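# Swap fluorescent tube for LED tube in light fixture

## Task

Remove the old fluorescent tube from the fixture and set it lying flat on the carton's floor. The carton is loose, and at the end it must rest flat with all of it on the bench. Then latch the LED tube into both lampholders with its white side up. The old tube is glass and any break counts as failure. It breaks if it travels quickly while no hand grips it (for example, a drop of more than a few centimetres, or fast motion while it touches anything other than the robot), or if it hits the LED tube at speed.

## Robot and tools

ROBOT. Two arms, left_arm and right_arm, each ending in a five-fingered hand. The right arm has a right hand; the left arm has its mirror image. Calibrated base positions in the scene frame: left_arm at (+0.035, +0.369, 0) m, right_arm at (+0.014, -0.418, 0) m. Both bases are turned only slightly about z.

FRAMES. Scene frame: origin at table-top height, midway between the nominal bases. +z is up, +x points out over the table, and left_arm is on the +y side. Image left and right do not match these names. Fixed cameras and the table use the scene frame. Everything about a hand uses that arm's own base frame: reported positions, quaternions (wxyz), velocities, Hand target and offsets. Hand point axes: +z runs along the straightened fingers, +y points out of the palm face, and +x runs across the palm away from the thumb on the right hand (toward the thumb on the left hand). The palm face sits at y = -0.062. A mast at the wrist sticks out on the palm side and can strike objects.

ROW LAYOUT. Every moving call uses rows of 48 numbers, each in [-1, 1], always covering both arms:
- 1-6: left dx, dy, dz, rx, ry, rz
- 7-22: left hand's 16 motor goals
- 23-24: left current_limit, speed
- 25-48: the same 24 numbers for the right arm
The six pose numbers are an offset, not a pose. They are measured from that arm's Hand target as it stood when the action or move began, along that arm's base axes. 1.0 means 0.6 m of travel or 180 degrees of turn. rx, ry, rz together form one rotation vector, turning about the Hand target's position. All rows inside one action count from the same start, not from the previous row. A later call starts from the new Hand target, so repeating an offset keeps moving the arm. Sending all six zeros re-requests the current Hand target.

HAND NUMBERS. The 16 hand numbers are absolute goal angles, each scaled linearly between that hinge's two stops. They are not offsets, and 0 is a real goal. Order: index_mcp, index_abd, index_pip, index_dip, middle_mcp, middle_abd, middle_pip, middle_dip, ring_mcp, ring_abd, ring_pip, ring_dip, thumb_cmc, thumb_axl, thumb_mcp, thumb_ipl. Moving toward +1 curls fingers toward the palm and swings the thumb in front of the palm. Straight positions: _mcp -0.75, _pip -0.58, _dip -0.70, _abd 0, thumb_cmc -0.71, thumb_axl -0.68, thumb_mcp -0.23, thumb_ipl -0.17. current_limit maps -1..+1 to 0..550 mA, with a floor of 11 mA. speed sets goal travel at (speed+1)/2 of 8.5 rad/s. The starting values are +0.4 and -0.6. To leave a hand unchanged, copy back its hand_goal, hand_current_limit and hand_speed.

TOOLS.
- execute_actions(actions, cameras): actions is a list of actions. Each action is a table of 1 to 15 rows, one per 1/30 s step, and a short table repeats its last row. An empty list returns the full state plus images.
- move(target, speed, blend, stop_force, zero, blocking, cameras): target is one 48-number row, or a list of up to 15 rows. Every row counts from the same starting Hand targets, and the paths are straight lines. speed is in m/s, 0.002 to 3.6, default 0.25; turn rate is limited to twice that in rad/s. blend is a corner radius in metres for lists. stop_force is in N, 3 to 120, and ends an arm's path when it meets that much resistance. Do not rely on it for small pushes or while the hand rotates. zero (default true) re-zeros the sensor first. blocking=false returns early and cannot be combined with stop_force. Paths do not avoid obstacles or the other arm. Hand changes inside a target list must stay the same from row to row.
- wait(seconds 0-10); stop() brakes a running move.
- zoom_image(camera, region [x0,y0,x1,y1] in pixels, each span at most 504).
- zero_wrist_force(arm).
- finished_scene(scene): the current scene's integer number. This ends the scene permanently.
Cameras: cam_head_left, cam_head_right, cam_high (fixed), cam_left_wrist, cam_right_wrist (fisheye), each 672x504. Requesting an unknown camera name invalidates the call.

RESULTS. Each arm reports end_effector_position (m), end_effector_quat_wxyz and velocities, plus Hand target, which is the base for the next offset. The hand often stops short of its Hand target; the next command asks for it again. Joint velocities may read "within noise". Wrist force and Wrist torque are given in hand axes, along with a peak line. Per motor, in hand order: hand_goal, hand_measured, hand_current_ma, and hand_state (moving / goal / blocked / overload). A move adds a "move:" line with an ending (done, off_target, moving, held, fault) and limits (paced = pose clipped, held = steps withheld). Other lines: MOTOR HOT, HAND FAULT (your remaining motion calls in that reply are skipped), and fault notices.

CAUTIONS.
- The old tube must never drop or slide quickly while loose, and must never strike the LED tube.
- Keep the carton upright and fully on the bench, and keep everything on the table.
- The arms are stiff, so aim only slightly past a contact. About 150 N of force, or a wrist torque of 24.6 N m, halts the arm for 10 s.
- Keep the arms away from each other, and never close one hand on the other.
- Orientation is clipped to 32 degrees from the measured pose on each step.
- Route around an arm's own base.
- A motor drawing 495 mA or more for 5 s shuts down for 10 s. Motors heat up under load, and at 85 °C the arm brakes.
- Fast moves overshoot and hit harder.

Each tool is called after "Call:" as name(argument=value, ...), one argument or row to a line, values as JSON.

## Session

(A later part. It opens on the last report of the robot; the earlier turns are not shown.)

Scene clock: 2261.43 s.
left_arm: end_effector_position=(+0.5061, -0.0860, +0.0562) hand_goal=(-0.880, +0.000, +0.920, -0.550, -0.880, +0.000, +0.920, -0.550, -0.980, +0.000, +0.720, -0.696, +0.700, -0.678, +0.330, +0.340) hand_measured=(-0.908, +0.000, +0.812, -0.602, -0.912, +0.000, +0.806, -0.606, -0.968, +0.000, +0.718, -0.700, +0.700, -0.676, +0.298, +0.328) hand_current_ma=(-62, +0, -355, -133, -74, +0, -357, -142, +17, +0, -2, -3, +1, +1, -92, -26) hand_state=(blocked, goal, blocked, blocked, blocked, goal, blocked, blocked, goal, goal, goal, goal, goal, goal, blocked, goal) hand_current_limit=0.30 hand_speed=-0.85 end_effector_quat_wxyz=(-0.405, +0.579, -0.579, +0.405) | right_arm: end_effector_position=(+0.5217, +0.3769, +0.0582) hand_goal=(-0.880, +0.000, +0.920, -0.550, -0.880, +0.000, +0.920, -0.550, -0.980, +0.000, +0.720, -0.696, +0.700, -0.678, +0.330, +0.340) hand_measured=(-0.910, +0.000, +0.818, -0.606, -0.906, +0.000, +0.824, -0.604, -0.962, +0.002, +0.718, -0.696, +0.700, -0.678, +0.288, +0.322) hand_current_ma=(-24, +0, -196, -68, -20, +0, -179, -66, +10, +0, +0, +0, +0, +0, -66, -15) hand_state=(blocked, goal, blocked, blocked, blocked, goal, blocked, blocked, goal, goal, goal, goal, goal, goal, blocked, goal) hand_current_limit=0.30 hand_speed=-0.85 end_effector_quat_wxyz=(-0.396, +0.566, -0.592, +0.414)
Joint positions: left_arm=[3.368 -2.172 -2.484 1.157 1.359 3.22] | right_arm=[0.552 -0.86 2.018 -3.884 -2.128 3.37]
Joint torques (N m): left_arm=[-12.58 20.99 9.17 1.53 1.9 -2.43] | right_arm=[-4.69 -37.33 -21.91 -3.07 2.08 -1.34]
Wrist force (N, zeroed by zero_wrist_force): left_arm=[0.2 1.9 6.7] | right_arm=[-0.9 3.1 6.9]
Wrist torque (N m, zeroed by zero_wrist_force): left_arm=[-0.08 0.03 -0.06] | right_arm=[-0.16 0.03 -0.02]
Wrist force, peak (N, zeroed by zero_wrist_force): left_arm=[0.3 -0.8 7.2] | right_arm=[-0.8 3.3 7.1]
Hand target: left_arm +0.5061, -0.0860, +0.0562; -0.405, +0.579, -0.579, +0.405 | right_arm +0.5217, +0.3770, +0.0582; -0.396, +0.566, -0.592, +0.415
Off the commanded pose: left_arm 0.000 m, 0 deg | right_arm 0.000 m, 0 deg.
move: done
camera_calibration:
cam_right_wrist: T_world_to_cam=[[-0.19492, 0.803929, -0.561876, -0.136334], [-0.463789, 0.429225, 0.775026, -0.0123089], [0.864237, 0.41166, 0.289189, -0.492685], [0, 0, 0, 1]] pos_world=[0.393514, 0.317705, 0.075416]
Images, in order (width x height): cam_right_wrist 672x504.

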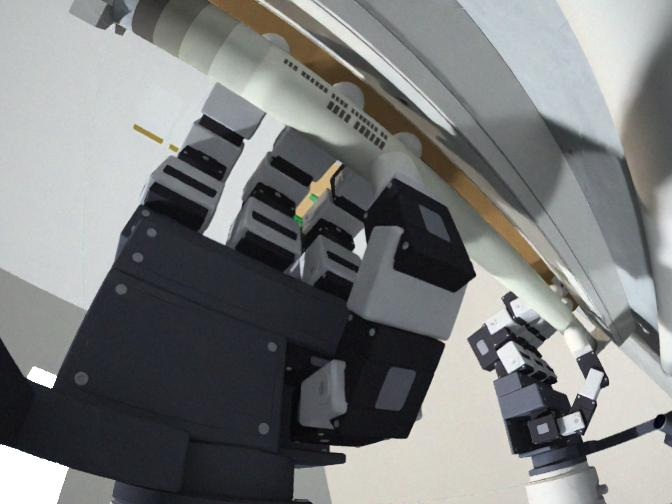

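Call:
move(
  target=[
    [0,0,0,0,0,0,-0.84,0,1.0,-0.45,-0.84,0,1.0,-0.45,-0.98,0,0.72,-0.696,0.70,-0.678,0.45,0.42,0.6,-0.85,0,0,0,0,0,0,-0.80,0,1.0,-0.45,-0.80,0,1.0,-0.45,-0.98,0,0.72,-0.696,0.70,-0.678,0.48,0.45,0.6,-0.85],
  ],
  cameras=["cam_right_wrist"],
)

Scene clock: 2273.80 s.
left_arm: end_effector_position=(+0.5061, -0.0860, +0.0562) hand_goal=(-0.840, +0.000, +1.000, -0.450, -0.840, +0.000, +1.000, -0.450, -0.980, +0.000, +0.720, -0.696, +0.700, -0.678, +0.450, +0.420) hand_measured=(-0.908, +0.000, +0.812, -0.578, -0.912, +0.000, +0.806, -0.580, -0.968, +0.000, +0.718, -0.700, +0.700, -0.676, +0.312, +0.384) hand_current_ma=(-206, +0, -440, -440, -223, +0, -440, -440, +17, +0, -2, -3, +1, +1, -440, -122) hand_state=(blocked, goal, blocked, blocked, blocked, goal, blocked, blocked, goal, goal, goal, goal, goal, goal, blocked, blocked) hand_current_limit=0.60 hand_speed=-0.85 end_effector_quat_wxyz=(-0.405, +0.579, -0.579, +0.405) | right_arm: end_effector_position=(+0.5217, +0.3769, +0.0582) hand_goal=(-0.800, +0.000, +1.000, -0.450, -0.800, +0.000, +1.000, -0.450, -0.980, +0.000, +0.720, -0.696, +0.700, -0.678, +0.480, +0.450) hand_measured=(-0.910, +0.000, +0.820, -0.586, -0.906, +0.000, +0.826, -0.586, -0.962, +0.002, +0.718, -0.696, +0.700, -0.678, +0.472, +0.446) hand_current_ma=(-248, +0, -440, -327, -235, +0, -440, -330, +10, +0, +0, +0, +0, +0, -4, -1) hand_state=(blocked, goal, blocked, blocked, blocked, goal, blocked, blocked, goal, goal, goal, goal, goal, goal, goal, goal) hand_current_limit=0.60 hand_speed=-0.85 end_effector_quat_wxyz=(-0.396, +0.566, -0.592, +0.415)
Joint positions: left_arm=[3.368 -2.172 -2.484 1.157 1.359 3.22] | right_arm=[0.552 -0.86 2.018 -3.884 -2.128 3.37]
Joint torques (N m): left_arm=[-11.76 27.43 8.68 5.15 0.89 -2.37] | right_arm=[3.26 -48.9 -21.48 -4.12 1.29 -0.72]
Wrist force (N, zeroed by zero_wrist_force): left_arm=[0.3 12.1 14.3] | right_arm=[-1.9 7.8 18.2]
Wrist torque (N m, zeroed by zero_wrist_force): left_arm=[-0.03 0.06 -0.11] | right_arm=[-0.38 0.00 -0.01]
Wrist force, peak (N, zeroed by zero_wrist_force): left_arm=[0.4 12.4 14.8] | right_arm=[-2.2 7.8 18.4]
Hand target: left_arm +0.5061, -0.0860, +0.0562; -0.405, +0.579, -0.579, +0.405 | right_arm +0.5217, +0.3770, +0.0582; -0.396, +0.566, -0.592, +0.415
Off the commanded pose: left_arm 0.000 m, 0 deg | right_arm 0.000 m, 0 deg.
move: done
camera_calibration:
cam_right_wrist: T_world_to_cam=[[-0.194835, 0.80392, -0.561918, -0.136305], [-0.463871, 0.429255, 0.774961, -0.0123584], [0.864212, 0.411647, 0.289281, -0.492707], [0, 0, 0, 1]] pos_world=[0.393514, 0.317705, 0.0755158]
Images, in order (width x height): cam_right_wrist 672x504.

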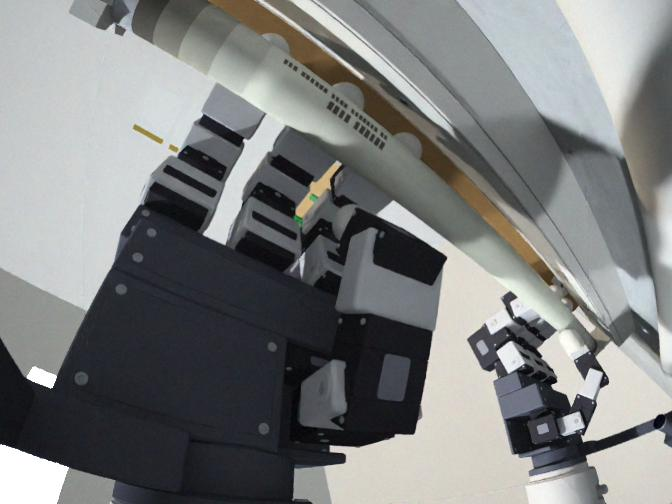

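Call:
zoom_image(
  camera="cam_right_wrist",
  region=[60, 0, 200, 70],
)

Scaled by 3.600 from the camera's 672x504 image, which has a finer 960x720 frame.

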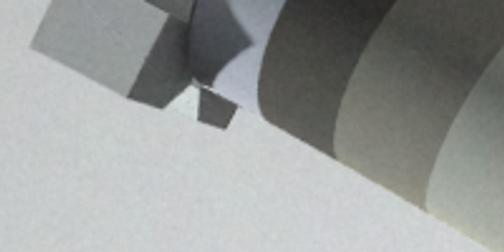

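Call:
move(
  target=[
    [0,0,0,0,0,0,-0.84,0,1.0,-0.45,-0.84,0,1.0,-0.45,-0.98,0,0.72,-0.696,0.70,-0.678,0.45,0.42,0.6,-0.85,0,0,0,0,0,0,-0.92,0,0.78,-0.65,-0.92,0,0.78,-0.65,-0.98,0,0.72,-0.696,0.70,-0.678,0.10,0.21,0.4,-0.8],
  ],
)

Call:
move(
  target=[
    [0,0,0,0,0,0,-0.84,0,1.0,-0.45,-0.84,0,1.0,-0.45,-0.98,0,0.72,-0.696,0.70,-0.678,0.45,0.42,0.6,-0.85,0,0,0,0,0,0,-0.92,0,0.78,-0.65,-0.92,0,0.78,-0.65,-0.98,0,0.72,-0.696,0.70,-0.678,0.28,0.14,0.4,-0.8],
  ],
)

Call:
move(
  target=[
    [0,0,0,0,0,0,-0.84,0,1.0,-0.45,-0.84,0,1.0,-0.45,-0.98,0,0.72,-0.696,0.70,-0.678,0.45,0.42,0.6,-0.85,0,0,0,0,0,0,-0.87,0,0.95,-0.5,-0.87,0,0.95,-0.5,-0.98,0,0.72,-0.696,0.70,-0.678,0.50,0.16,0.4,-0.8],
  ],
  cameras=["cam_right_wrist"],
)

Scene clock: 2366.30 s.
left_arm: end_effector_position=(+0.5061, -0.0860, +0.0562) hand_goal=(-0.840, +0.000, +1.000, -0.450, -0.840, +0.000, +1.000, -0.450, -0.980, +0.000, +0.720, -0.696, +0.700, -0.678, +0.450, +0.420) hand_measured=(-0.908, +0.000, +0.812, -0.578, -0.912, +0.000, +0.806, -0.580, -0.968, +0.000, +0.718, -0.700, +0.700, -0.676, +0.312, +0.384) hand_current_ma=(-206, +0, -440, -440, -223, +0, -440, -440, +17, +0, -2, -3, +1, +1, -440, -122) hand_state=(blocked, goal, blocked, blocked, blocked, goal, blocked, blocked, goal, goal, goal, goal, goal, goal, blocked, blocked) hand_current_limit=0.60 hand_speed=-0.85 end_effector_quat_wxyz=(-0.405, +0.579, -0.579, +0.405) | right_arm: end_effector_position=(+0.5217, +0.3770, +0.0583) hand_goal=(-0.920, +0.000, +0.780, -0.650, -0.920, +0.000, +0.780, -0.650, -0.980, +0.000, +0.720, -0.696, +0.700, -0.678, +0.100, +0.210) hand_measured=(-0.916, +0.000, +0.782, -0.648, -0.916, +0.000, +0.782, -0.648, -0.962, +0.002, +0.718, -0.696, +0.700, -0.678, +0.390, +0.346) hand_current_ma=(+1, +0, +0, +0, +1, +0, +0, +0, +10, +0, +0, +0, +0, +0, +385, +385) hand_state=(goal, goal, goal, goal, goal, goal, goal, goal, goal, goal, goal, goal, goal, goal, blocked, moving) hand_current_limit=0.40 hand_speed=-0.80 end_effector_quat_wxyz=(-0.396, +0.566, -0.592, +0.415)
Joint positions: left_arm=[3.368 -2.172 -2.484 1.157 1.359 3.22] | right_arm=[0.552 -0.86 2.018 -3.884 -2.128 3.37]
Joint torques (N m): left_arm=[-12.34 36.52 6.76 5.47 -2.33 -2.38] | right_arm=[2.76 -38.89 -16.3 -0.16 -1.65 0.67]
Wrist force (N, zeroed by zero_wrist_force): left_arm=[0.2 13.8 15.1] | right_arm=[-1.1 -8.5 -4.3]
Wrist torque (N m, zeroed by zero_wrist_force): left_arm=[-0.02 0.04 -0.11] | right_arm=[-0.11 -0.01 -0.02]
Wrist force, peak (N, zeroed by zero_wrist_force): left_arm=[0.3 14.1 15.0] | right_arm=[-1.9 7.9 18.5]
Hand target: left_arm +0.5061, -0.0860, +0.0562; -0.405, +0.579, -0.579, +0.405 | right_arm +0.5217, +0.3770, +0.0582; -0.396, +0.566, -0.592, +0.415
Off the commanded pose: left_arm 0.000 m, 0 deg | right_arm 0.000 m, 0 deg.
move: done

Scene clock: 2366.80 s.
left_arm: end_effector_position=(+0.5061, -0.0860, +0.0562) hand_goal=(-0.840, +0.000, +1.000, -0.450, -0.840, +0.000, +1.000, -0.450, -0.980, +0.000, +0.720, -0.696, +0.700, -0.678, +0.450, +0.420) hand_measured=(-0.908, +0.000, +0.812, -0.578, -0.912, +0.000, +0.806, -0.580, -0.968, +0.000, +0.718, -0.700, +0.700, -0.676, +0.312, +0.384) hand_current_ma=(-206, +0, -440, -440, -223, +0, -440, -440, +17, +0, -2, -3, +1, +1, -440, -122) hand_state=(blocked, goal, blocked, blocked, blocked, goal, blocked, blocked, goal, goal, goal, goal, goal, goal, blocked, blocked) hand_current_limit=0.60 hand_speed=-0.85 end_effector_quat_wxyz=(-0.405, +0.579, -0.579, +0.405) | right_arm: end_effector_position=(+0.5217, +0.3770, +0.0583) hand_goal=(-0.920, +0.000, +0.780, -0.650, -0.920, +0.000, +0.780, -0.650, -0.980, +0.000, +0.720, -0.696, +0.700, -0.678, +0.280, +0.140) hand_measured=(-0.916, +0.000, +0.782, -0.648, -0.916, +0.000, +0.782, -0.648, -0.962, +0.002, +0.718, -0.696, +0.700, -0.678, +0.390, +0.346) hand_current_ma=(+1, +0, +0, +0, +1, +0, +0, +0, +10, +0, +0, +0, +0, +0, +356, +385) hand_state=(goal, goal, goal, goal, goal, goal, goal, goal, goal, goal, goal, goal, goal, goal, blocked, blocked) hand_current_limit=0.40 hand_speed=-0.80 end_effector_quat_wxyz=(-0.396, +0.566, -0.592, +0.414)
Joint positions: left_arm=[3.368 -2.172 -2.484 1.157 1.359 3.22] | right_arm=[0.552 -0.86 2.018 -3.884 -2.128 3.37]
Joint torques (N m): left_arm=[-12.61 37.23 6.39 5.5 -2.27 -2.39] | right_arm=[-3.69 -29.67 -14.62 0.51 -2.09 0.63]
Wrist force (N, zeroed by zero_wrist_force): left_arm=[0.1 13.8 15.1] | right_arm=[-1.2 -8.2 -3.9]
Wrist torque (N m, zeroed by zero_wrist_force): left_arm=[-0.02 0.06 -0.12] | right_arm=[-0.09 0.01 -0.03]
Wrist force, peak (N, zeroed by zero_wrist_force): left_arm=[0.2 14.1 15.2] | right_arm=[-1.3 -8.5 -4.0]
Hand target: left_arm +0.5061, -0.0860, +0.0562; -0.405, +0.579, -0.579, +0.405 | right_arm +0.5217, +0.3770, +0.0582; -0.396, +0.566, -0.592, +0.415
Off the commanded pose: left_arm 0.000 m, 0 deg | right_arm 0.000 m, 0 deg.
move: done

Scene clock: 2367.47 s.
left_arm: end_effector_position=(+0.5061, -0.0860, +0.0562) hand_goal=(-0.840, +0.000, +1.000, -0.450, -0.840, +0.000, +1.000, -0.450, -0.980, +0.000, +0.720, -0.696, +0.700, -0.678, +0.450, +0.420) hand_measured=(-0.908, +0.000, +0.810, -0.578, -0.912, +0.000, +0.806, -0.580, -0.968, +0.000, +0.718, -0.700, +0.700, -0.676, +0.442, +0.416) hand_current_ma=(-206, +0, -440, -440, -223, +0, -440, -440, +17, +0, -2, -3, +1, +1, -14, -5) hand_state=(blocked, goal, blocked, blocked, blocked, goal, blocked, blocked, goal, goal, goal, goal, goal, goal, goal, goal) hand_current_limit=0.60 hand_speed=-0.85 end_effector_quat_wxyz=(-0.405, +0.579, -0.579, +0.405) | right_arm: end_effector_position=(+0.5217, +0.3770, +0.0582) hand_goal=(-0.870, +0.000, +0.950, -0.500, -0.870, +0.000, +0.950, -0.500, -0.980, +0.000, +0.720, -0.696, +0.700, -0.678, +0.500, +0.160) hand_measured=(-0.900, +0.000, +0.804, -0.598, -0.898, +0.000, +0.808, -0.596, -0.962, +0.002, +0.718, -0.696, +0.700, -0.678, +0.446, +0.288) hand_current_ma=(-26, +0, -371, -184, -22, +0, -352, -177, +10, +0, +0, +0, +0, +0, -102, +385) hand_state=(blocked, goal, blocked, blocked, blocked, goal, blocked, blocked, goal, goal, goal, goal, goal, goal, blocked, blocked) hand_current_limit=0.40 hand_speed=-0.80 end_effector_quat_wxyz=(-0.396, +0.566, -0.592, +0.414)
Joint positions: left_arm=[3.368 -2.172 -2.484 1.157 1.359 3.22] | right_arm=[0.552 -0.86 2.018 -3.884 -2.128 3.37]
Joint torques (N m): left_arm=[-12.04 37.04 5.71 5.48 -2.4 -2.52] | right_arm=[-11.76 -39.13 -14.19 -3.86 -2.5 0.7]
Wrist force (N, zeroed by zero_wrist_force): left_arm=[0.3 10.8 18.3] | right_arm=[0.8 5.4 -18.7]
Wrist torque (N m, zeroed by zero_wrist_force): left_arm=[-0.18 0.04 -0.13] | right_arm=[0.44 -0.16 0.06]
Wrist force, peak (N, zeroed by zero_wrist_force): left_arm=[0.4 11.0 18.5] | right_arm=[0.8 5.4 -18.7]
Hand target: left_arm +0.5061, -0.0860, +0.0562; -0.405, +0.579, -0.579, +0.405 | right_arm +0.5217, +0.3770, +0.0582; -0.396, +0.566, -0.592, +0.415
Off the commanded pose: left_arm 0.000 m, 0 deg | right_arm 0.000 m, 0 deg.
move: done
camera_calibration:
cam_right_wrist: T_world_to_cam=[[-0.194989, 0.803896, -0.561899, -0.136294], [-0.463826, 0.429208, 0.775014, -0.0122877], [0.864202, 0.411743, 0.289177, -0.492697], [0, 0, 0, 1]] pos_world=[0.393514, 0.317705, 0.0754161]
Images, in order (width x height): cam_right_wrist 672x504.

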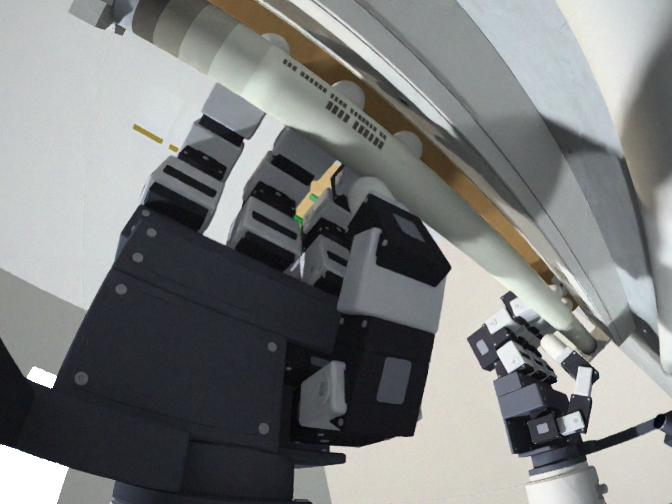

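Call:
move(
  target=[
    [0,0,0,0,0,0,-0.98,0,0.72,-0.696,-0.98,0,0.72,-0.696,-0.98,0,0.70,-0.696,0.70,-0.678,0.45,0.60,0.4,-0.8,0,0,0,0,0,0,-0.98,0,0.72,-0.696,-0.98,0,0.72,-0.696,-0.98,0,0.70,-0.696,0.70,-0.678,0.45,0.60,0.4,-0.8],
  ],
)

Call:
move(
  target=[
    [-0.00783,0,0.00283,0,0,0,-0.98,0,0.72,-0.696,-0.98,0,0.72,-0.696,-0.98,0,0.70,-0.696,0.70,-0.678,0.10,0.60,0.4,-0.8,-0.00783,0,0.00283,0,0,0,-0.98,0,0.72,-0.696,-0.98,0,0.72,-0.696,-0.98,0,0.70,-0.696,0.70,-0.678,0.10,0.60,0.4,-0.8],
  ],
  speed=0.03,
)

Call:
move(
  target=[
    [0,0,0,0,0,0,-0.98,0,0.72,-0.696,-0.98,0,0.72,-0.696,-0.98,0,0.70,-0.696,0.70,-0.678,0.10,0.21,0.4,-0.7,0,0,0,0,0,0,-0.98,0,0.72,-0.696,-0.98,0,0.72,-0.696,-0.98,0,0.70,-0.696,0.70,-0.678,0.10,0.21,0.4,-0.7],
  ],
  cameras=["cam_left_wrist","cam_right_wrist"],
)

Scene clock: 2495.00 s.
left_arm: end_effector_position=(+0.5061, -0.0860, +0.0562) hand_goal=(-0.980, +0.000, +0.720, -0.696, -0.980, +0.000, +0.720, -0.696, -0.980, +0.000, +0.700, -0.696, +0.700, -0.678, +0.450, +0.600) hand_measured=(-0.964, +0.000, +0.724, -0.694, -0.964, +0.000, +0.722, -0.694, -0.968, +0.000, +0.704, -0.700, +0.700, -0.676, +0.442, +0.596) hand_current_ma=(+30, +0, +3, +2, +29, +0, +3, +2, +17, +0, +3, -3, +1, +1, -13, -5) hand_state=(goal, goal, goal, goal, goal, goal, goal, goal, goal, goal, goal, goal, goal, goal, goal, goal) hand_current_limit=0.40 hand_speed=-0.80 end_effector_quat_wxyz=(-0.405, +0.579, -0.579, +0.405) | right_arm: end_effector_position=(+0.5217, +0.3769, +0.0582) hand_goal=(-0.980, +0.000, +0.720, -0.696, -0.980, +0.000, +0.720, -0.696, -0.980, +0.000, +0.700, -0.696, +0.700, -0.678, +0.450, +0.600) hand_measured=(-0.964, +0.000, +0.722, -0.694, -0.964, +0.000, +0.722, -0.694, -0.962, +0.002, +0.704, -0.696, +0.700, -0.676, +0.442, +0.596) hand_current_ma=(+8, +0, +0, +0, +9, +0, +0, +0, +10, +0, +0, +0, +0, +0, -3, -1) hand_state=(goal, goal, goal, goal, goal, goal, goal, goal, goal, goal, goal, goal, goal, goal, goal, goal) hand_current_limit=0.40 hand_speed=-0.80 end_effector_quat_wxyz=(-0.396, +0.566, -0.592, +0.415)
Joint positions: left_arm=[3.368 -2.172 -2.484 1.157 1.359 3.22] | right_arm=[0.552 -0.86 2.018 -3.884 -2.128 3.37]
Joint torques (N m): left_arm=[-10.59 36.75 3.83 2.41 -2.36 -2.37] | right_arm=[5.75 -33.51 -15.2 -0.93 -2.49 0.5]
Wrist force (N, zeroed by zero_wrist_force): left_arm=[-0.1 0.0 0.2] | right_arm=[-0.4 -0.1 0.3]
Wrist torque (N m, zeroed by zero_wrist_force): left_arm=[-0.04 0.02 -0.05] | right_arm=[-0.08 0.06 -0.02]
Wrist force, peak (N, zeroed by zero_wrist_force): left_arm=[0.5 10.9 18.6] | right_arm=[-0.2 -1.5 -24.2]
Hand target: left_arm +0.5061, -0.0860, +0.0562; -0.405, +0.579, -0.579, +0.405 | right_arm +0.5217, +0.3770, +0.0582; -0.396, +0.566, -0.592, +0.415
Off the commanded pose: left_arm 0.000 m, 0 deg | right_arm 0.000 m, 0 deg.
move: done

Scene clock: 2495.90 s.
left_arm: end_effector_position=(+0.5015, -0.0860, +0.0579) hand_goal=(-0.980, +0.000, +0.720, -0.696, -0.980, +0.000, +0.720, -0.696, -0.980, +0.000, +0.700, -0.696, +0.700, -0.678, +0.100, +0.600) hand_measured=(-0.964, +0.000, +0.724, -0.694, -0.964, +0.000, +0.722, -0.694, -0.968, +0.000, +0.704, -0.700, +0.700, -0.676, +0.100, +0.596) hand_current_ma=(+30, +0, +3, +2, +29, +0, +3, +2, +17, +0, +3, -3, +1, +1, +0, -5) hand_state=(goal, goal, goal, goal, goal, goal, goal, goal, goal, goal, goal, goal, goal, goal, goal, goal) hand_current_limit=0.40 hand_speed=-0.80 end_effector_quat_wxyz=(-0.405, +0.579, -0.579, +0.405) | right_arm: end_effector_position=(+0.5171, +0.3770, +0.0599) hand_goal=(-0.980, +0.000, +0.720, -0.696, -0.980, +0.000, +0.720, -0.696, -0.980, +0.000, +0.700, -0.696, +0.700, -0.678, +0.100, +0.600) hand_measured=(-0.964, +0.000, +0.722, -0.694, -0.964, +0.000, +0.722, -0.694, -0.962, +0.002, +0.704, -0.696, +0.700, -0.676, +0.100, +0.596) hand_current_ma=(+8, +0, +0, +0, +9, +0, +0, +0, +10, +0, +0, +0, +0, +0, +0, -1) hand_state=(goal, goal, goal, goal, goal, goal, goal, goal, goal, goal, goal, goal, goal, goal, goal, goal) hand_current_limit=0.40 hand_speed=-0.80 end_effector_quat_wxyz=(-0.396, +0.566, -0.592, +0.415)
Joint positions: left_arm=[3.371 -2.164 -2.498 1.162 1.356 3.221] | right_arm=[0.558 -0.868 2.028 -3.885 -2.132 3.373]
Joint torques (N m): left_arm=[10.59 36.99 -4.5 5.07 -2.39 2.51] | right_arm=[6.16 -47.08 -2.55 -3.66 -2.8 1.23]
Wrist force (N, zeroed by zero_wrist_force): left_arm=[0.0 0.1 0.1] | right_arm=[-0.5 -0.1 0.1]
Wrist torque (N m, zeroed by zero_wrist_force): left_arm=[-0.01 0.01 -0.14] | right_arm=[-0.04 0.07 -0.24]
Wrist force, peak (N, zeroed by zero_wrist_force): left_arm=[-0.3 0.0 0.2] | right_arm=[-0.3 -0.1 0.5]
Hand target: left_arm +0.5014, -0.0860, +0.0579; -0.405, +0.579, -0.579, +0.405 | right_arm +0.5170, +0.3770, +0.0599; -0.396, +0.566, -0.592, +0.415
Off the commanded pose: left_arm 0.000 m, 0 deg | right_arm 0.000 m, 0 deg.
move: done

Scene clock: 2496.67 s.
left_arm: end_effector_position=(+0.5014, -0.0860, +0.0579) hand_goal=(-0.980, +0.000, +0.720, -0.696, -0.980, +0.000, +0.720, -0.696, -0.980, +0.000, +0.700, -0.696, +0.700, -0.678, +0.100, +0.210) hand_measured=(-0.964, +0.000, +0.724, -0.694, -0.964, +0.000, +0.722, -0.694, -0.968, +0.000, +0.704, -0.700, +0.700, -0.676, +0.100, +0.212) hand_current_ma=(+30, +0, +3, +2, +29, +0, +3, +2, +17, +0, +3, -3, +1, +1, +0, +1) hand_state=(goal, goal, goal, goal, goal, goal, goal, goal, goal, goal, goal, goal, goal, goal, goal, goal) hand_current_limit=0.40 hand_speed=-0.70 end_effector_quat_wxyz=(-0.405, +0.579, -0.579, +0.405) | right_arm: end_effector_position=(+0.5170, +0.3770, +0.0599) hand_goal=(-0.980, +0.000, +0.720, -0.696, -0.980, +0.000, +0.720, -0.696, -0.980, +0.000, +0.700, -0.696, +0.700, -0.678, +0.100, +0.210) hand_measured=(-0.964, +0.000, +0.722, -0.694, -0.964, +0.000, +0.722, -0.694, -0.962, +0.002, +0.704, -0.696, +0.700, -0.676, +0.100, +0.212) hand_current_ma=(+8, +0, +0, +0, +9, +0, +0, +0, +10, +0, +0, +0, +0, +0, +0, +0) hand_state=(goal, goal, goal, goal, goal, goal, goal, goal, goal, goal, goal, goal, goal, goal, goal, goal) hand_current_limit=0.40 hand_speed=-0.70 end_effector_quat_wxyz=(-0.396, +0.566, -0.592, +0.415)
Joint positions: left_arm=[3.371 -2.164 -2.498 1.162 1.356 3.221] | right_arm=[0.558 -0.868 2.028 -3.885 -2.132 3.373]
Joint torques (N m): left_arm=[10.79 37.32 -4.03 5.01 -2.41 2.42] | right_arm=[6.25 -46.24 -1.47 -3.68 -2.72 1.27]
Wrist force (N, zeroed by zero_wrist_force): left_arm=[-0.2 0.0 0.1] | right_arm=[-0.2 0.0 0.1]
Wrist torque (N m, zeroed by zero_wrist_force): left_arm=[-0.02 0.03 -0.15] | right_arm=[-0.04 0.03 -0.21]
Wrist force, peak (N, zeroed by zero_wrist_force): left_arm=[-0.5 0.1 0.0] | right_arm=[-0.4 0.1 0.3]
Hand target: left_arm +0.5014, -0.0860, +0.0579; -0.405, +0.579, -0.579, +0.405 | right_arm +0.5170, +0.3770, +0.0599; -0.396, +0.566, -0.592, +0.415
Off the commanded pose: left_arm 0.000 m, 0 deg | right_arm 0.000 m, 0 deg.
move: done
camera_calibration:
cam_left_wrist: T_world_to_cam=[[0.239076, 0.759382, 0.605129, -0.117054], [-0.52474, -0.42332, 0.738544, 0.136746], [0.817001, -0.494104, 0.297273, -0.34718], [0, 0, 0, 1]] pos_world=[0.383388, -0.0247674, 0.0730469]
cam_right_wrist: T_world_to_cam=[[-0.194835, 0.80392, -0.561918, -0.136265], [-0.463871, 0.429255, 0.774961, -0.015856], [0.864212, 0.411647, 0.289281, -0.489137], [0, 0, 0, 1]] pos_world=[0.388814, 0.317705, 0.0772158]
Images, in order (width x height): cam_left_wrist 672x504, cam_right_wrist 672x504.

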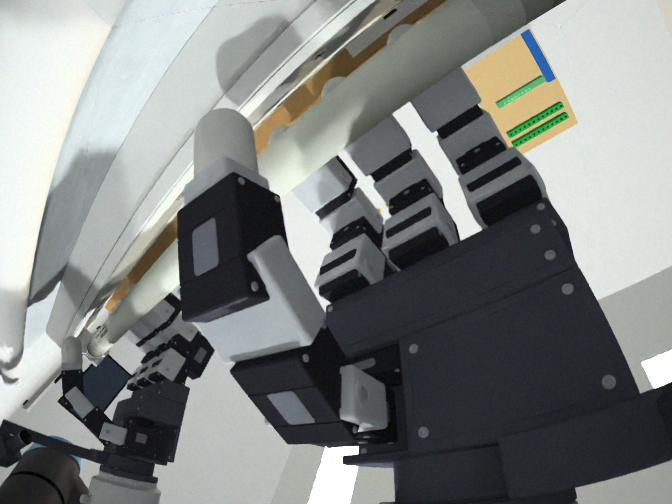

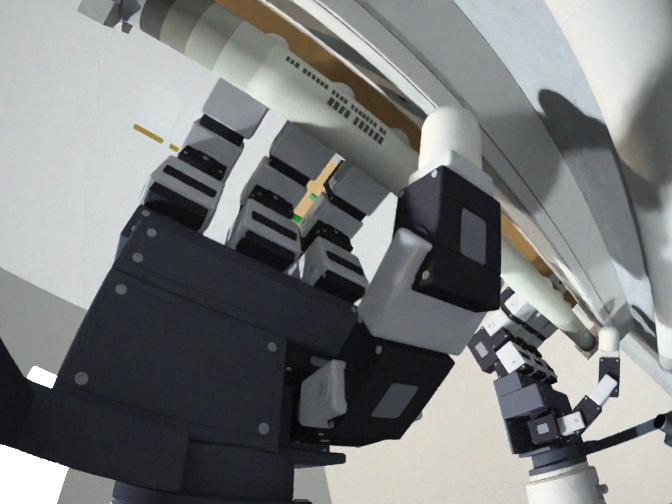

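Call:
move(
  target=[
    [0,0,0.2,0,0,0,-0.98,0,0.72,-0.696,-0.98,0,0.72,-0.696,-0.98,0,0.70,-0.696,0.70,-0.678,0.10,0.21,0.4,-0.7,0,0,0.2,0,0,0,-0.98,0,0.72,-0.696,-0.98,0,0.72,-0.696,-0.98,0,0.70,-0.696,0.70,-0.678,0.10,0.21,0.4,-0.7],
  ],
  speed=0.15,
)

Call:
move(
  target=[
    [-0.241,0,-0.0957,0,0.2667,0,-1,0,-1,-1,-1,0,-1,-1,-1,0,-1,-1,0.70,-0.678,0.10,0.21,0.5,-0.5,-0.241,0,-0.0957,0.012,0.2667,0,-1,0,-1,-1,-1,0,-1,-1,-1,0,-1,-1,0.70,-0.678,0.10,0.21,0.5,-0.5],
  ],
  speed=0.15,
  cameras=["all"],
)

Scene clock: 2548.83 s.
left_arm: end_effector_position=(+0.5014, -0.0860, +0.1779) hand_goal=(-0.980, +0.000, +0.720, -0.696, -0.980, +0.000, +0.720, -0.696, -0.980, +0.000, +0.700, -0.696, +0.700, -0.678, +0.100, +0.210) hand_measured=(-0.964, +0.000, +0.724, -0.694, -0.964, +0.000, +0.722, -0.694, -0.968, +0.000, +0.704, -0.700, +0.700, -0.676, +0.100, +0.212) hand_current_ma=(+29, +0, +3, +2, +28, +0, +3, +2, +17, +0, +3, -3, +1, +1, +0, +1) hand_state=(goal, goal, goal, goal, goal, goal, goal, goal, goal, goal, goal, goal, goal, goal, goal, goal) hand_current_limit=0.40 hand_speed=-0.70 end_effector_quat_wxyz=(-0.405, +0.579, -0.579, +0.405) | right_arm: end_effector_position=(+0.5170, +0.3769, +0.1799) hand_goal=(-0.980, +0.000, +0.720, -0.696, -0.980, +0.000, +0.720, -0.696, -0.980, +0.000, +0.700, -0.696, +0.700, -0.678, +0.100, +0.210) hand_measured=(-0.964, +0.000, +0.722, -0.694, -0.964, +0.000, +0.722, -0.694, -0.962, +0.002, +0.704, -0.696, +0.700, -0.676, +0.100, +0.212) hand_current_ma=(+8, +0, +0, +0, +9, +0, +0, +0, +10, +0, +0, +0, +0, +0, +0, +0) hand_state=(goal, goal, goal, goal, goal, goal, goal, goal, goal, goal, goal, goal, goal, goal, goal, goal) hand_current_limit=0.40 hand_speed=-0.70 end_effector_quat_wxyz=(-0.396, +0.566, -0.592, +0.415)
Joint positions: left_arm=[3.371 -1.716 -2.474 0.69 1.356 3.221] | right_arm=[0.558 -1.135 2.008 -3.598 -2.132 3.373]
Joint torques (N m): left_arm=[8.28 26.72 19.81 0.17 1.94 2.49] | right_arm=[-8.03 -41.72 -28.06 -1.06 1.72 1.28]
Wrist force (N, zeroed by zero_wrist_force): left_arm=[-0.1 0.2 0.2] | right_arm=[-0.3 0.0 0.4]
Wrist torque (N m, zeroed by zero_wrist_force): left_arm=[0.01 0.02 -0.15] | right_arm=[-0.07 0.03 -0.26]
Wrist force, peak (N, zeroed by zero_wrist_force): left_arm=[-0.2 1.0 0.2] | right_arm=[-0.2 0.8 0.6]
Hand target: left_arm +0.5014, -0.0860, +0.1779; -0.405, +0.579, -0.579, +0.405 | right_arm +0.5170, +0.3770, +0.1799; -0.396, +0.566, -0.592, +0.415
Off the commanded pose: left_arm 0.000 m, 0 deg | right_arm 0.000 m, 0 deg.
move: done

Scene clock: 2552.27 s.
left_arm: end_effector_position=(+0.3569, -0.0860, +0.1205) hand_goal=(-1.000, +0.000, -1.000, -1.000, -1.000, +0.000, -1.000, -1.000, -1.000, +0.000, -1.000, -1.000, +0.700, -0.678, +0.100, +0.210) hand_measured=(-0.982, +0.000, -0.992, -0.996, -0.982, +0.000, -0.992, -0.996, -0.980, +0.000, -0.992, -0.996, +0.700, -0.676, +0.100, +0.212) hand_current_ma=(+32, +0, +10, +3, +32, +0, +10, +3, +36, +0, +11, +4, +1, +1, +0, +1) hand_state=(goal, goal, goal, goal, goal, goal, goal, goal, goal, goal, goal, goal, goal, goal, goal, goal) hand_current_limit=0.50 hand_speed=-0.50 end_effector_quat_wxyz=(-0.135, +0.694, -0.694, +0.135) | right_arm: end_effector_position=(+0.3725, +0.3770, +0.1225) hand_goal=(-1.000, +0.000, -1.000, -1.000, -1.000, +0.000, -1.000, -1.000, -1.000, +0.000, -1.000, -1.000, +0.700, -0.678, +0.100, +0.210) hand_measured=(-0.982, +0.000, -0.994, -0.996, -0.982, +0.000, -0.994, -0.996, -0.980, +0.002, -0.992, -0.996, +0.700, -0.676, +0.100, +0.212) hand_current_ma=(+10, +0, +2, +0, +10, +0, +2, +1, +12, +0, +2, +0, +0, +0, +0, +0) hand_state=(goal, goal, goal, goal, goal, goal, goal, goal, goal, goal, goal, goal, goal, goal, goal, goal) hand_current_limit=0.50 hand_speed=-0.50 end_effector_quat_wxyz=(-0.131, +0.679, -0.710, +0.138)
Joint positions: left_arm=[3.347 -1.425 -2.422 -0.489 1.495 3.332] | right_arm=[0.506 -1.36 2.029 -2.57 -1.768 3.66]
Joint torques (N m): left_arm=[-12.32 3.29 26.1 0.77 1.89 2.51] | right_arm=[-8.06 -21.25 -31.6 -1.31 2.14 1.26]
Wrist force (N, zeroed by zero_wrist_force): left_arm=[-0.1 0.3 0.1] | right_arm=[0.1 0.6 0.1]
Wrist torque (N m, zeroed by zero_wrist_force): left_arm=[0.06 0.02 -0.12] | right_arm=[-0.18 -0.07 -0.23]
Wrist force, peak (N, zeroed by zero_wrist_force): left_arm=[-0.1 0.6 0.3] | right_arm=[-0.6 -0.6 0.2]
Hand target: left_arm +0.3568, -0.0860, +0.1205; -0.135, +0.694, -0.694, +0.135 | right_arm +0.3724, +0.3770, +0.1225; -0.131, +0.679, -0.710, +0.137
Off the commanded pose: left_arm 0.000 m, 0 deg | right_arm 0.000 m, 0 deg.
move: done
camera_calibration:
cam_left_wrist: T_world_to_cam=[[0.609583, 0.759403, 0.22741, -0.207117], [0.197507, -0.42332, 0.88419, -0.260653], [0.767724, -0.494072, -0.408036, -0.145148], [0, 0, 0, 1]] pos_world=[0.28917, -0.0247674, 0.218341]
cam_right_wrist: T_world_to_cam=[[-0.535837, 0.819282, -0.204095, -0.0519209], [0.27157, 0.396119, 0.87712, -0.405412], [0.799455, 0.414567, -0.434748, -0.270536], [0, 0, 0, 1]] pos_world=[0.298558, 0.315285, 0.227383]

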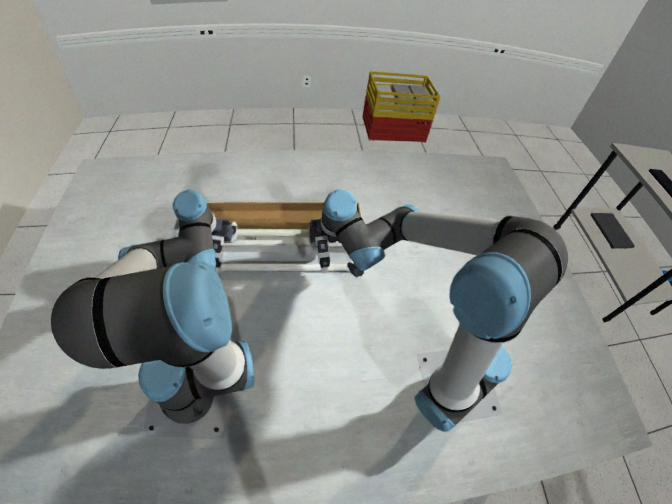

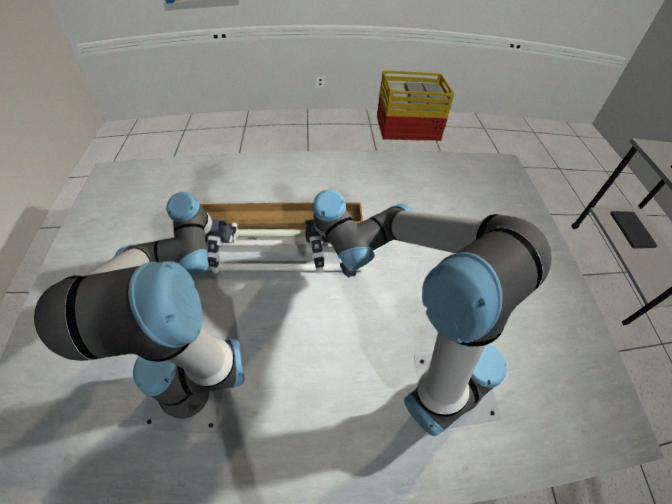

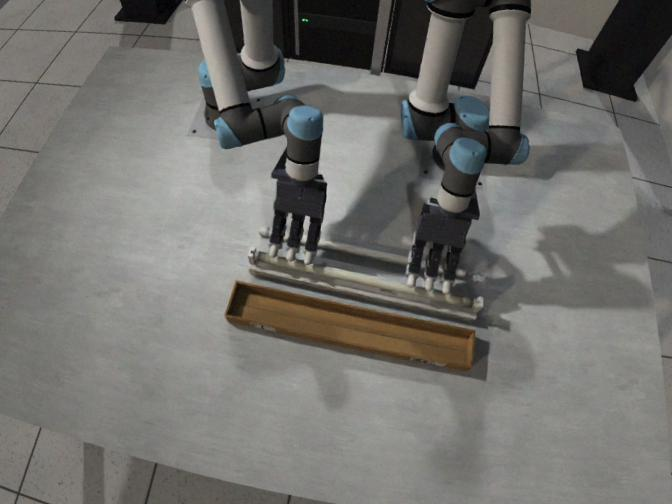

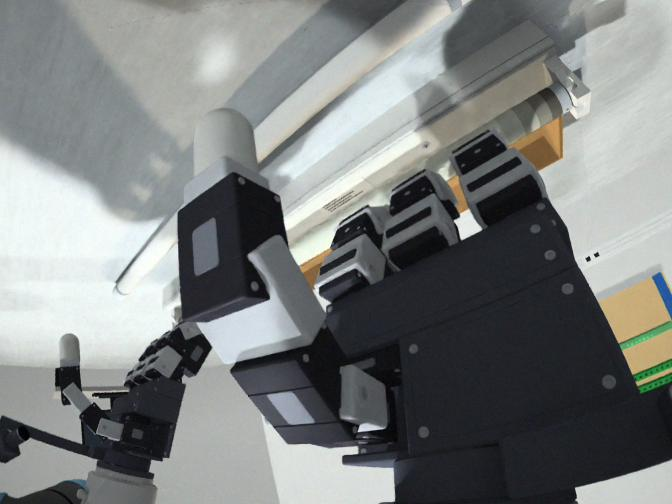

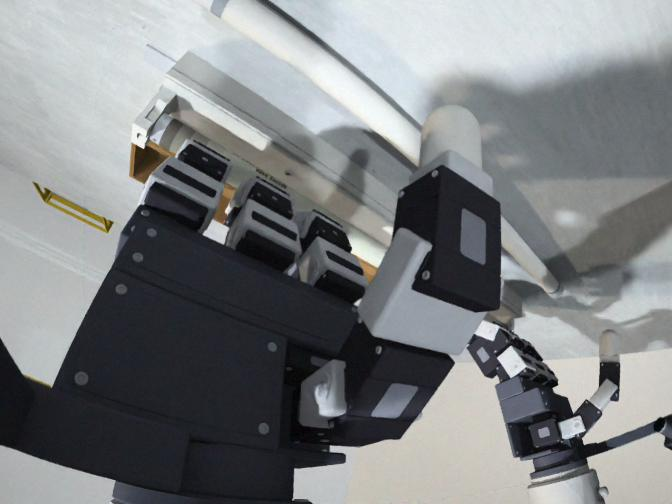

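Call:
zoom_image(
  camera="cam_high",
  region=[240, 200, 370, 300],
)

Call:
zoom_image(
  camera="cam_high",
  region=[380, 220, 510, 320],
)

Call:
zoom_image(
  camera="cam_right_wrist",
  region=[120, 60, 330, 220],
)

Call:
zoom_image(
  camera="cam_left_wrist",
  region=[400, 30, 610, 190],
)

Scaled by 3.877.

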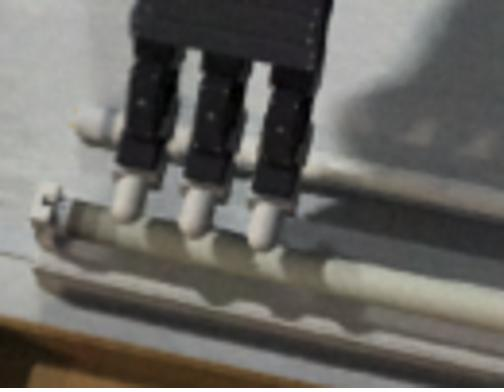

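Scaled by 3.877.

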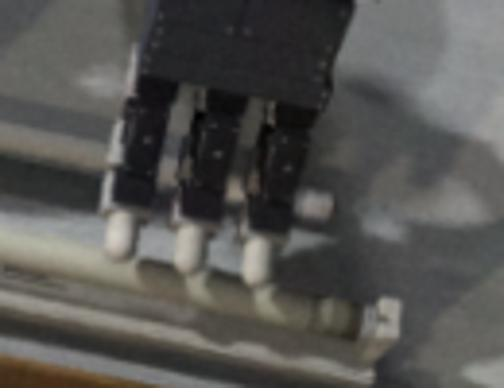

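Scaled by 2.400 from the camera's 672x504 image, which has a finer 960x720 frame.

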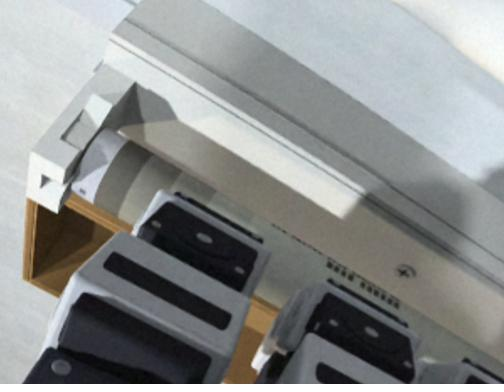

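Scaled by 2.400 from the camera's 672x504 image, which has a finer 960x720 frame.

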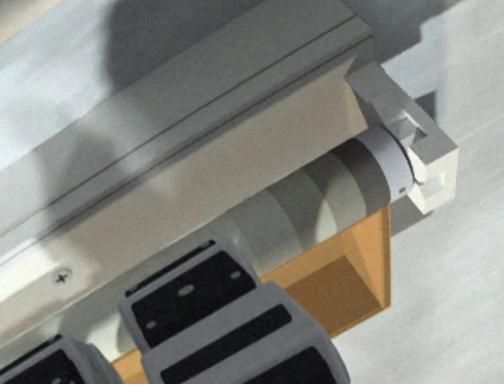

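Call:
zoom_image(
  camera="cam_right_wrist",
  region=[125, 75, 205, 145],
)

Call:
zoom_image(
  camera="cam_left_wrist",
  region=[530, 45, 610, 125],
)

Scaled by 6.300 from the camera's 672x504 image, which has a finer 960x720 frame.

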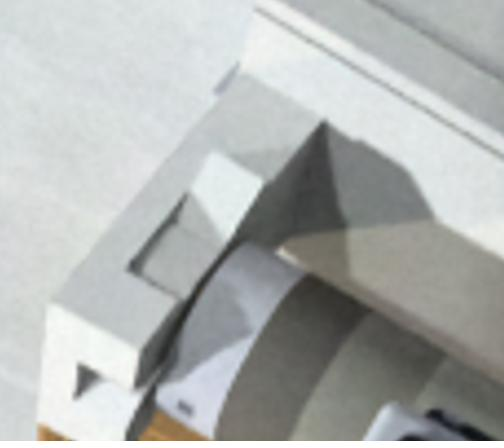

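Scaled by 6.300 from the camera's 672x504 image, which has a finer 960x720 frame.

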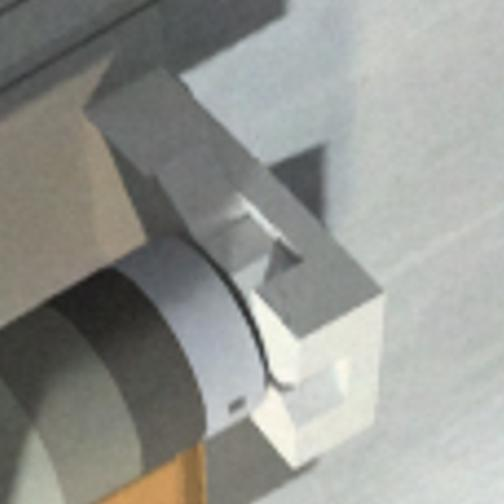

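Call:
zoom_image(
  camera="cam_high",
  region=[240, 240, 270, 270],
)

Call:
zoom_image(
  camera="cam_high",
  region=[465, 285, 495, 315],
)

Call:
zoom_image(
  camera="cam_right_wrist",
  region=[125, 85, 180, 140],
)

Call:
zoom_image(
  camera="cam_left_wrist",
  region=[535, 50, 600, 125],
)

Scaled by 16.800.

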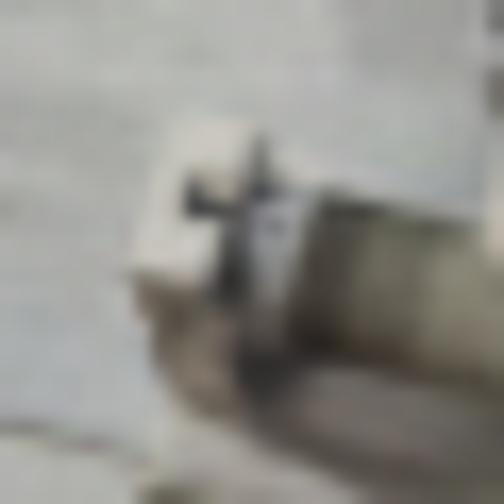

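Scaled by 16.800.

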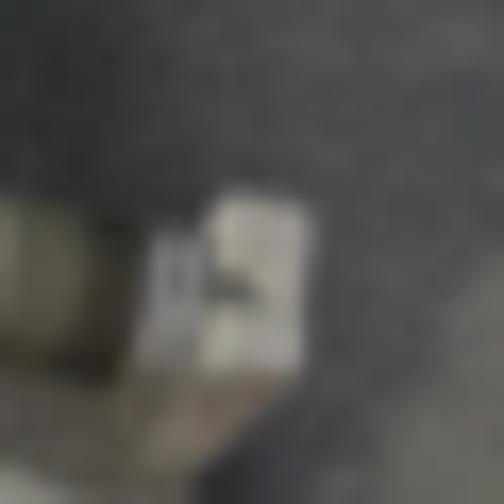

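Scaled by 9.164 from the camera's 672x504 image, which has a finer 960x720 frame.

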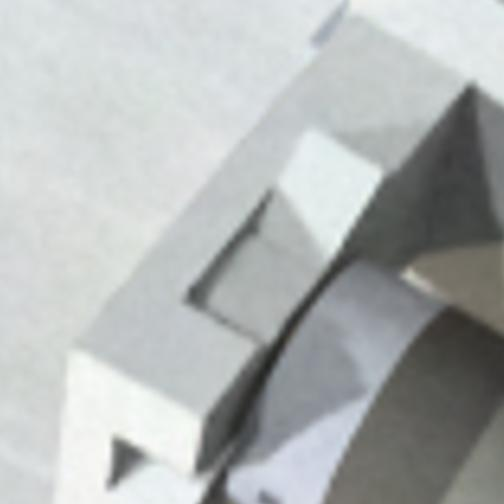

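Scaled by 6.720 from the camera's 672x504 image, which has a finer 960x720 frame.

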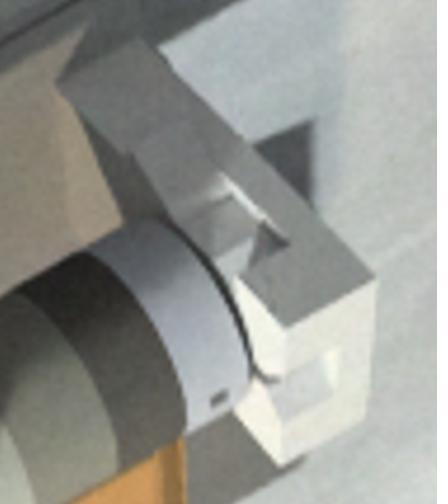

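Call:
zoom_image(
  camera="cam_right_wrist",
  region=[200, 0, 260, 45],
)

Call:
zoom_image(
  camera="cam_left_wrist",
  region=[100, 260, 160, 310],
)

Call:
zoom_image(
  camera="cam_right_wrist",
  region=[520, 250, 590, 310],
)

Call:
zoom_image(
  camera="cam_high",
  region=[250, 220, 290, 250],
)

Scaled by 8.400 from the camera's 672x504 image, which has a finer 960x720 frame.

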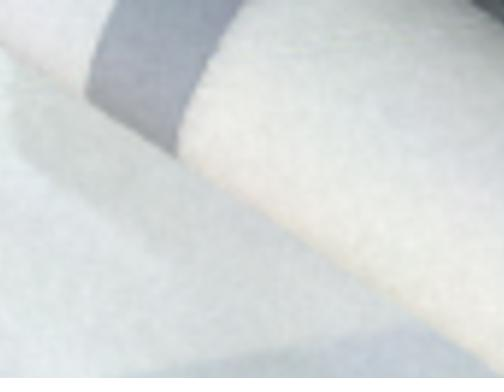

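Scaled by 8.400 from the camera's 672x504 image, which has a finer 960x720 frame.

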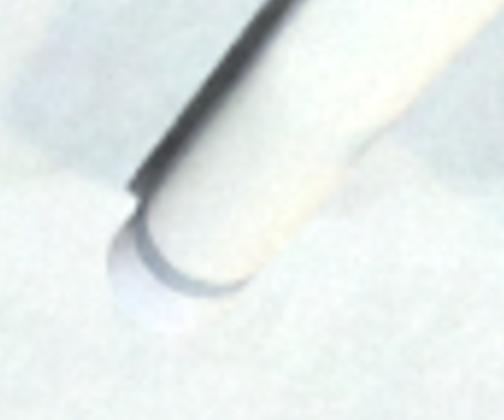

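Scaled by 7.200 from the camera's 672x504 image, which has a finer 960x720 frame.

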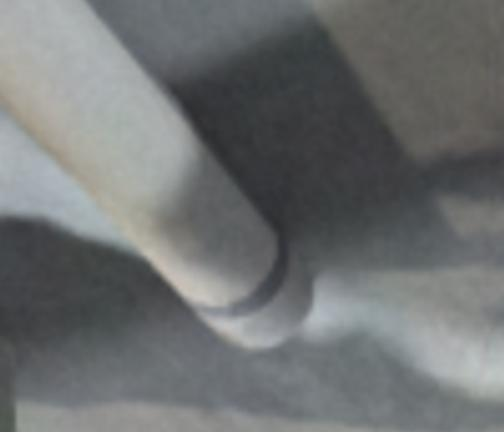

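Scaled by 12.600.

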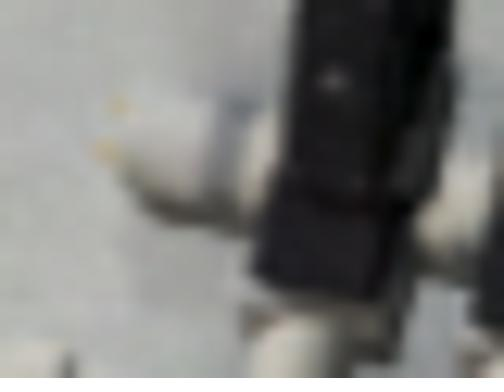

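Call:
move(
  target=[
    [0,0,-0.03,0,0,0,-1,0,-1,-1,-1,0,-1,-1,-1,0,-1,-1,0.70,-0.678,0.10,0.21,0.7,-0.5,0,0,-0.03,0,0,0,-1,0,-1,-1,-1,0,-1,-1,-1,0,-1,-1,0.70,-0.678,0.10,0.21,0.7,-0.5],
  ],
  speed=0.05,
)

Call:
zero_wrist_force(
  arm="left_arm",
)

Call:
zero_wrist_force(
  arm="right_arm",
)

Call:
move(
  target=[
    [0,0,-0.015,0,0,0,-1,0,-1,-1,-1,0,-1,-1,-1,0,-1,-1,0.70,-0.678,0.10,0.21,0.7,-0.5,0,0,-0.015,0,0,0,-1,0,-1,-1,-1,0,-1,-1,-1,0,-1,-1,0.70,-0.678,0.10,0.21,0.7,-0.5],
  ],
  speed=0.006,
  stop_force=15,
  cameras=["cam_left_wrist","cam_right_wrist"],
)

Scene clock: 2800.23 s.
left_arm: end_effector_position=(+0.3568, -0.0860, +0.1026) hand_goal=(-1.000, +0.000, -1.000, -1.000, -1.000, +0.000, -1.000, -1.000, -1.000, +0.000, -1.000, -1.000, +0.700, -0.678, +0.100, +0.210) hand_measured=(-0.990, +0.000, -1.000, -1.000, -0.990, +0.000, -1.000, -1.000, -0.988, +0.000, -1.000, -1.000, +0.700, -0.676, +0.100, +0.212) hand_current_ma=(+16, +0, +0, +0, +16, +0, +0, +0, +17, +0, +0, +0, +1, +1, +0, +1) hand_state=(goal, goal, goal, goal, goal, goal, goal, goal, goal, goal, goal, goal, goal, goal, goal, goal) hand_current_limit=0.70 hand_speed=-0.50 end_effector_quat_wxyz=(-0.135, +0.694, -0.694, +0.135) | right_arm: end_effector_position=(+0.3724, +0.3769, +0.1046) hand_goal=(-1.000, +0.000, -1.000, -1.000, -1.000, +0.000, -1.000, -1.000, -1.000, +0.000, -1.000, -1.000, +0.700, -0.678, +0.100, +0.210) hand_measured=(-0.992, +0.000, -1.000, -1.000, -0.992, +0.000, -1.000, -1.000, -0.992, +0.002, -1.000, -1.000, +0.700, -0.676, +0.100, +0.212) hand_current_ma=(+2, +0, +0, +0, +2, +0, +0, +0, +3, +0, +0, +0, +0, +0, +0, +0) hand_state=(goal, goal, goal, goal, goal, goal, goal, goal, goal, goal, goal, goal, goal, goal, goal, goal) hand_current_limit=0.70 hand_speed=-0.50 end_effector_quat_wxyz=(-0.131, +0.679, -0.710, +0.137)
Joint positions: left_arm=[3.347 -1.469 -2.448 -0.419 1.495 3.332] | right_arm=[0.506 -1.33 2.049 -2.62 -1.768 3.66]
Joint torques (N m): left_arm=[4.86 5.11 11.58 5.14 0.06 -1.15] | right_arm=[-5.49 -20.45 -10.12 -3.95 1.49 0.79]
Wrist force (N, zeroed by zero_wrist_force): left_arm=[0.0 1.4 -2.0] | right_arm=[0.3 1.2 -2.4]
Wrist torque (N m, zeroed by zero_wrist_force): left_arm=[0.35 -0.03 -0.14] | right_arm=[0.08 0.00 -0.19]
Wrist force, peak (N, zeroed by zero_wrist_force): left_arm=[0.2 1.9 -1.9] | right_arm=[0.1 1.4 -2.6]
Hand target: left_arm +0.3568, -0.0860, +0.1025; -0.135, +0.694, -0.694, +0.135 | right_arm +0.3724, +0.3770, +0.1045; -0.131, +0.679, -0.710, +0.137
Off the commanded pose: left_arm 0.000 m, 0 deg | right_arm 0.000 m, 0 deg.
move: done

Wrist force sensor zeroed.

Wrist force sensor zeroed.

Scene clock: 2801.83 s.
left_arm: end_effector_position=(+0.3569, -0.0860, +0.1003) hand_goal=(-1.000, +0.000, -1.000, -1.000, -1.000, +0.000, -1.000, -1.000, -1.000, +0.000, -1.000, -1.000, +0.700, -0.678, +0.100, +0.210) hand_measured=(-1.000, +0.000, -1.000, -1.000, -1.000, +0.000, -1.000, -1.000, -1.000, +0.000, -1.000, -1.000, +0.700, -0.676, +0.100, +0.212) hand_current_ma=(+0, +0, +0, +0, +0, +0, +0, +0, +0, +0, +0, +0, +1, +1, +0, +1) hand_state=(goal, goal, goal, goal, goal, goal, goal, goal, goal, goal, goal, goal, goal, goal, goal, goal) hand_current_limit=0.70 hand_speed=-0.50 end_effector_quat_wxyz=(-0.135, +0.694, -0.694, +0.135) | right_arm: end_effector_position=(+0.3725, +0.3770, +0.1028) hand_goal=(-1.000, +0.000, -1.000, -1.000, -1.000, +0.000, -1.000, -1.000, -1.000, +0.000, -1.000, -1.000, +0.700, -0.678, +0.100, +0.210) hand_measured=(-1.000, +0.000, -1.000, -1.000, -1.000, +0.000, -1.000, -1.000, -1.000, +0.002, -1.000, -1.000, +0.700, -0.676, +0.100, +0.212) hand_current_ma=(+0, +0, +0, +0, +0, +0, +0, +0, +0, +0, +0, +0, +0, +0, +0, +0) hand_state=(goal, goal, goal, goal, goal, goal, goal, goal, goal, goal, goal, goal, goal, goal, goal, goal) hand_current_limit=0.70 hand_speed=-0.50 end_effector_quat_wxyz=(-0.131, +0.679, -0.710, +0.137)
Joint positions: left_arm=[3.347 -1.475 -2.451 -0.41 1.495 3.332] | right_arm=[0.506 -1.327 2.051 -2.625 -1.768 3.66]
Joint torques (N m): left_arm=[5.17 13.51 20.66 -1.48 0.11 -1.87] | right_arm=[-4.04 -27.05 -25.83 0.29 1.64 0.4]
Wrist force (N, zeroed by zero_wrist_force): left_arm=[0.0 6.6 -21.2] | right_arm=[0.2 1.5 -16.0]
Wrist torque (N m, zeroed by zero_wrist_force): left_arm=[3.08 -0.43 -0.11] | right_arm=[2.33 0.38 0.10]
Wrist force, peak (N, zeroed by zero_wrist_force): left_arm=[0.3 9.0 -26.3] | right_arm=[0.8 5.3 -22.5]
Hand target: left_arm +0.3569, -0.0860, +0.1003; -0.135, +0.694, -0.694, +0.135 (not the last commanded pose) | right_arm +0.3725, +0.3770, +0.1028; -0.131, +0.679, -0.710, +0.137 (not the last commanded pose)
Off the commanded pose: left_arm 0.007 m, 0 deg | right_arm 0.007 m, 0 deg.
move: contact (left_arm, right_arm)
camera_calibration:
cam_left_wrist: T_world_to_cam=[[0.60965, 0.759356, 0.227388, -0.20254], [0.197582, -0.423384, 0.884142, -0.242805], [0.767651, -0.49409, -0.408151, -0.153347], [0, 0, 0, 1]] pos_world=[0.289169, -0.0247673, 0.198141]
cam_right_wrist: T_world_to_cam=[[-0.535861, 0.819305, -0.203945, -0.0559931], [0.271735, 0.396057, 0.877097, -0.388069], [0.799383, 0.414583, -0.434865, -0.279104], [0, 0, 0, 1]] pos_world=[0.298558, 0.315285, 0.207583]
Images, in order (width x height): cam_left_wrist 672x504, cam_right_wrist 672x504.

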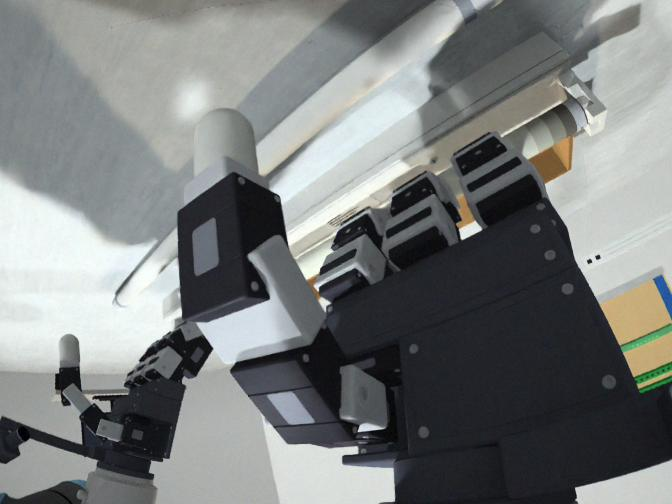

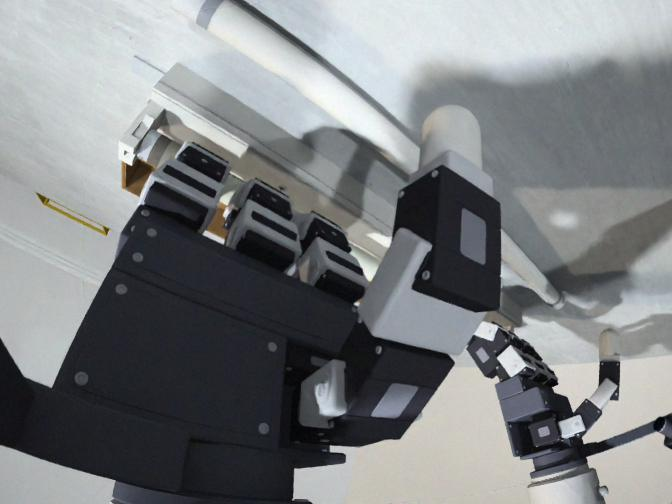

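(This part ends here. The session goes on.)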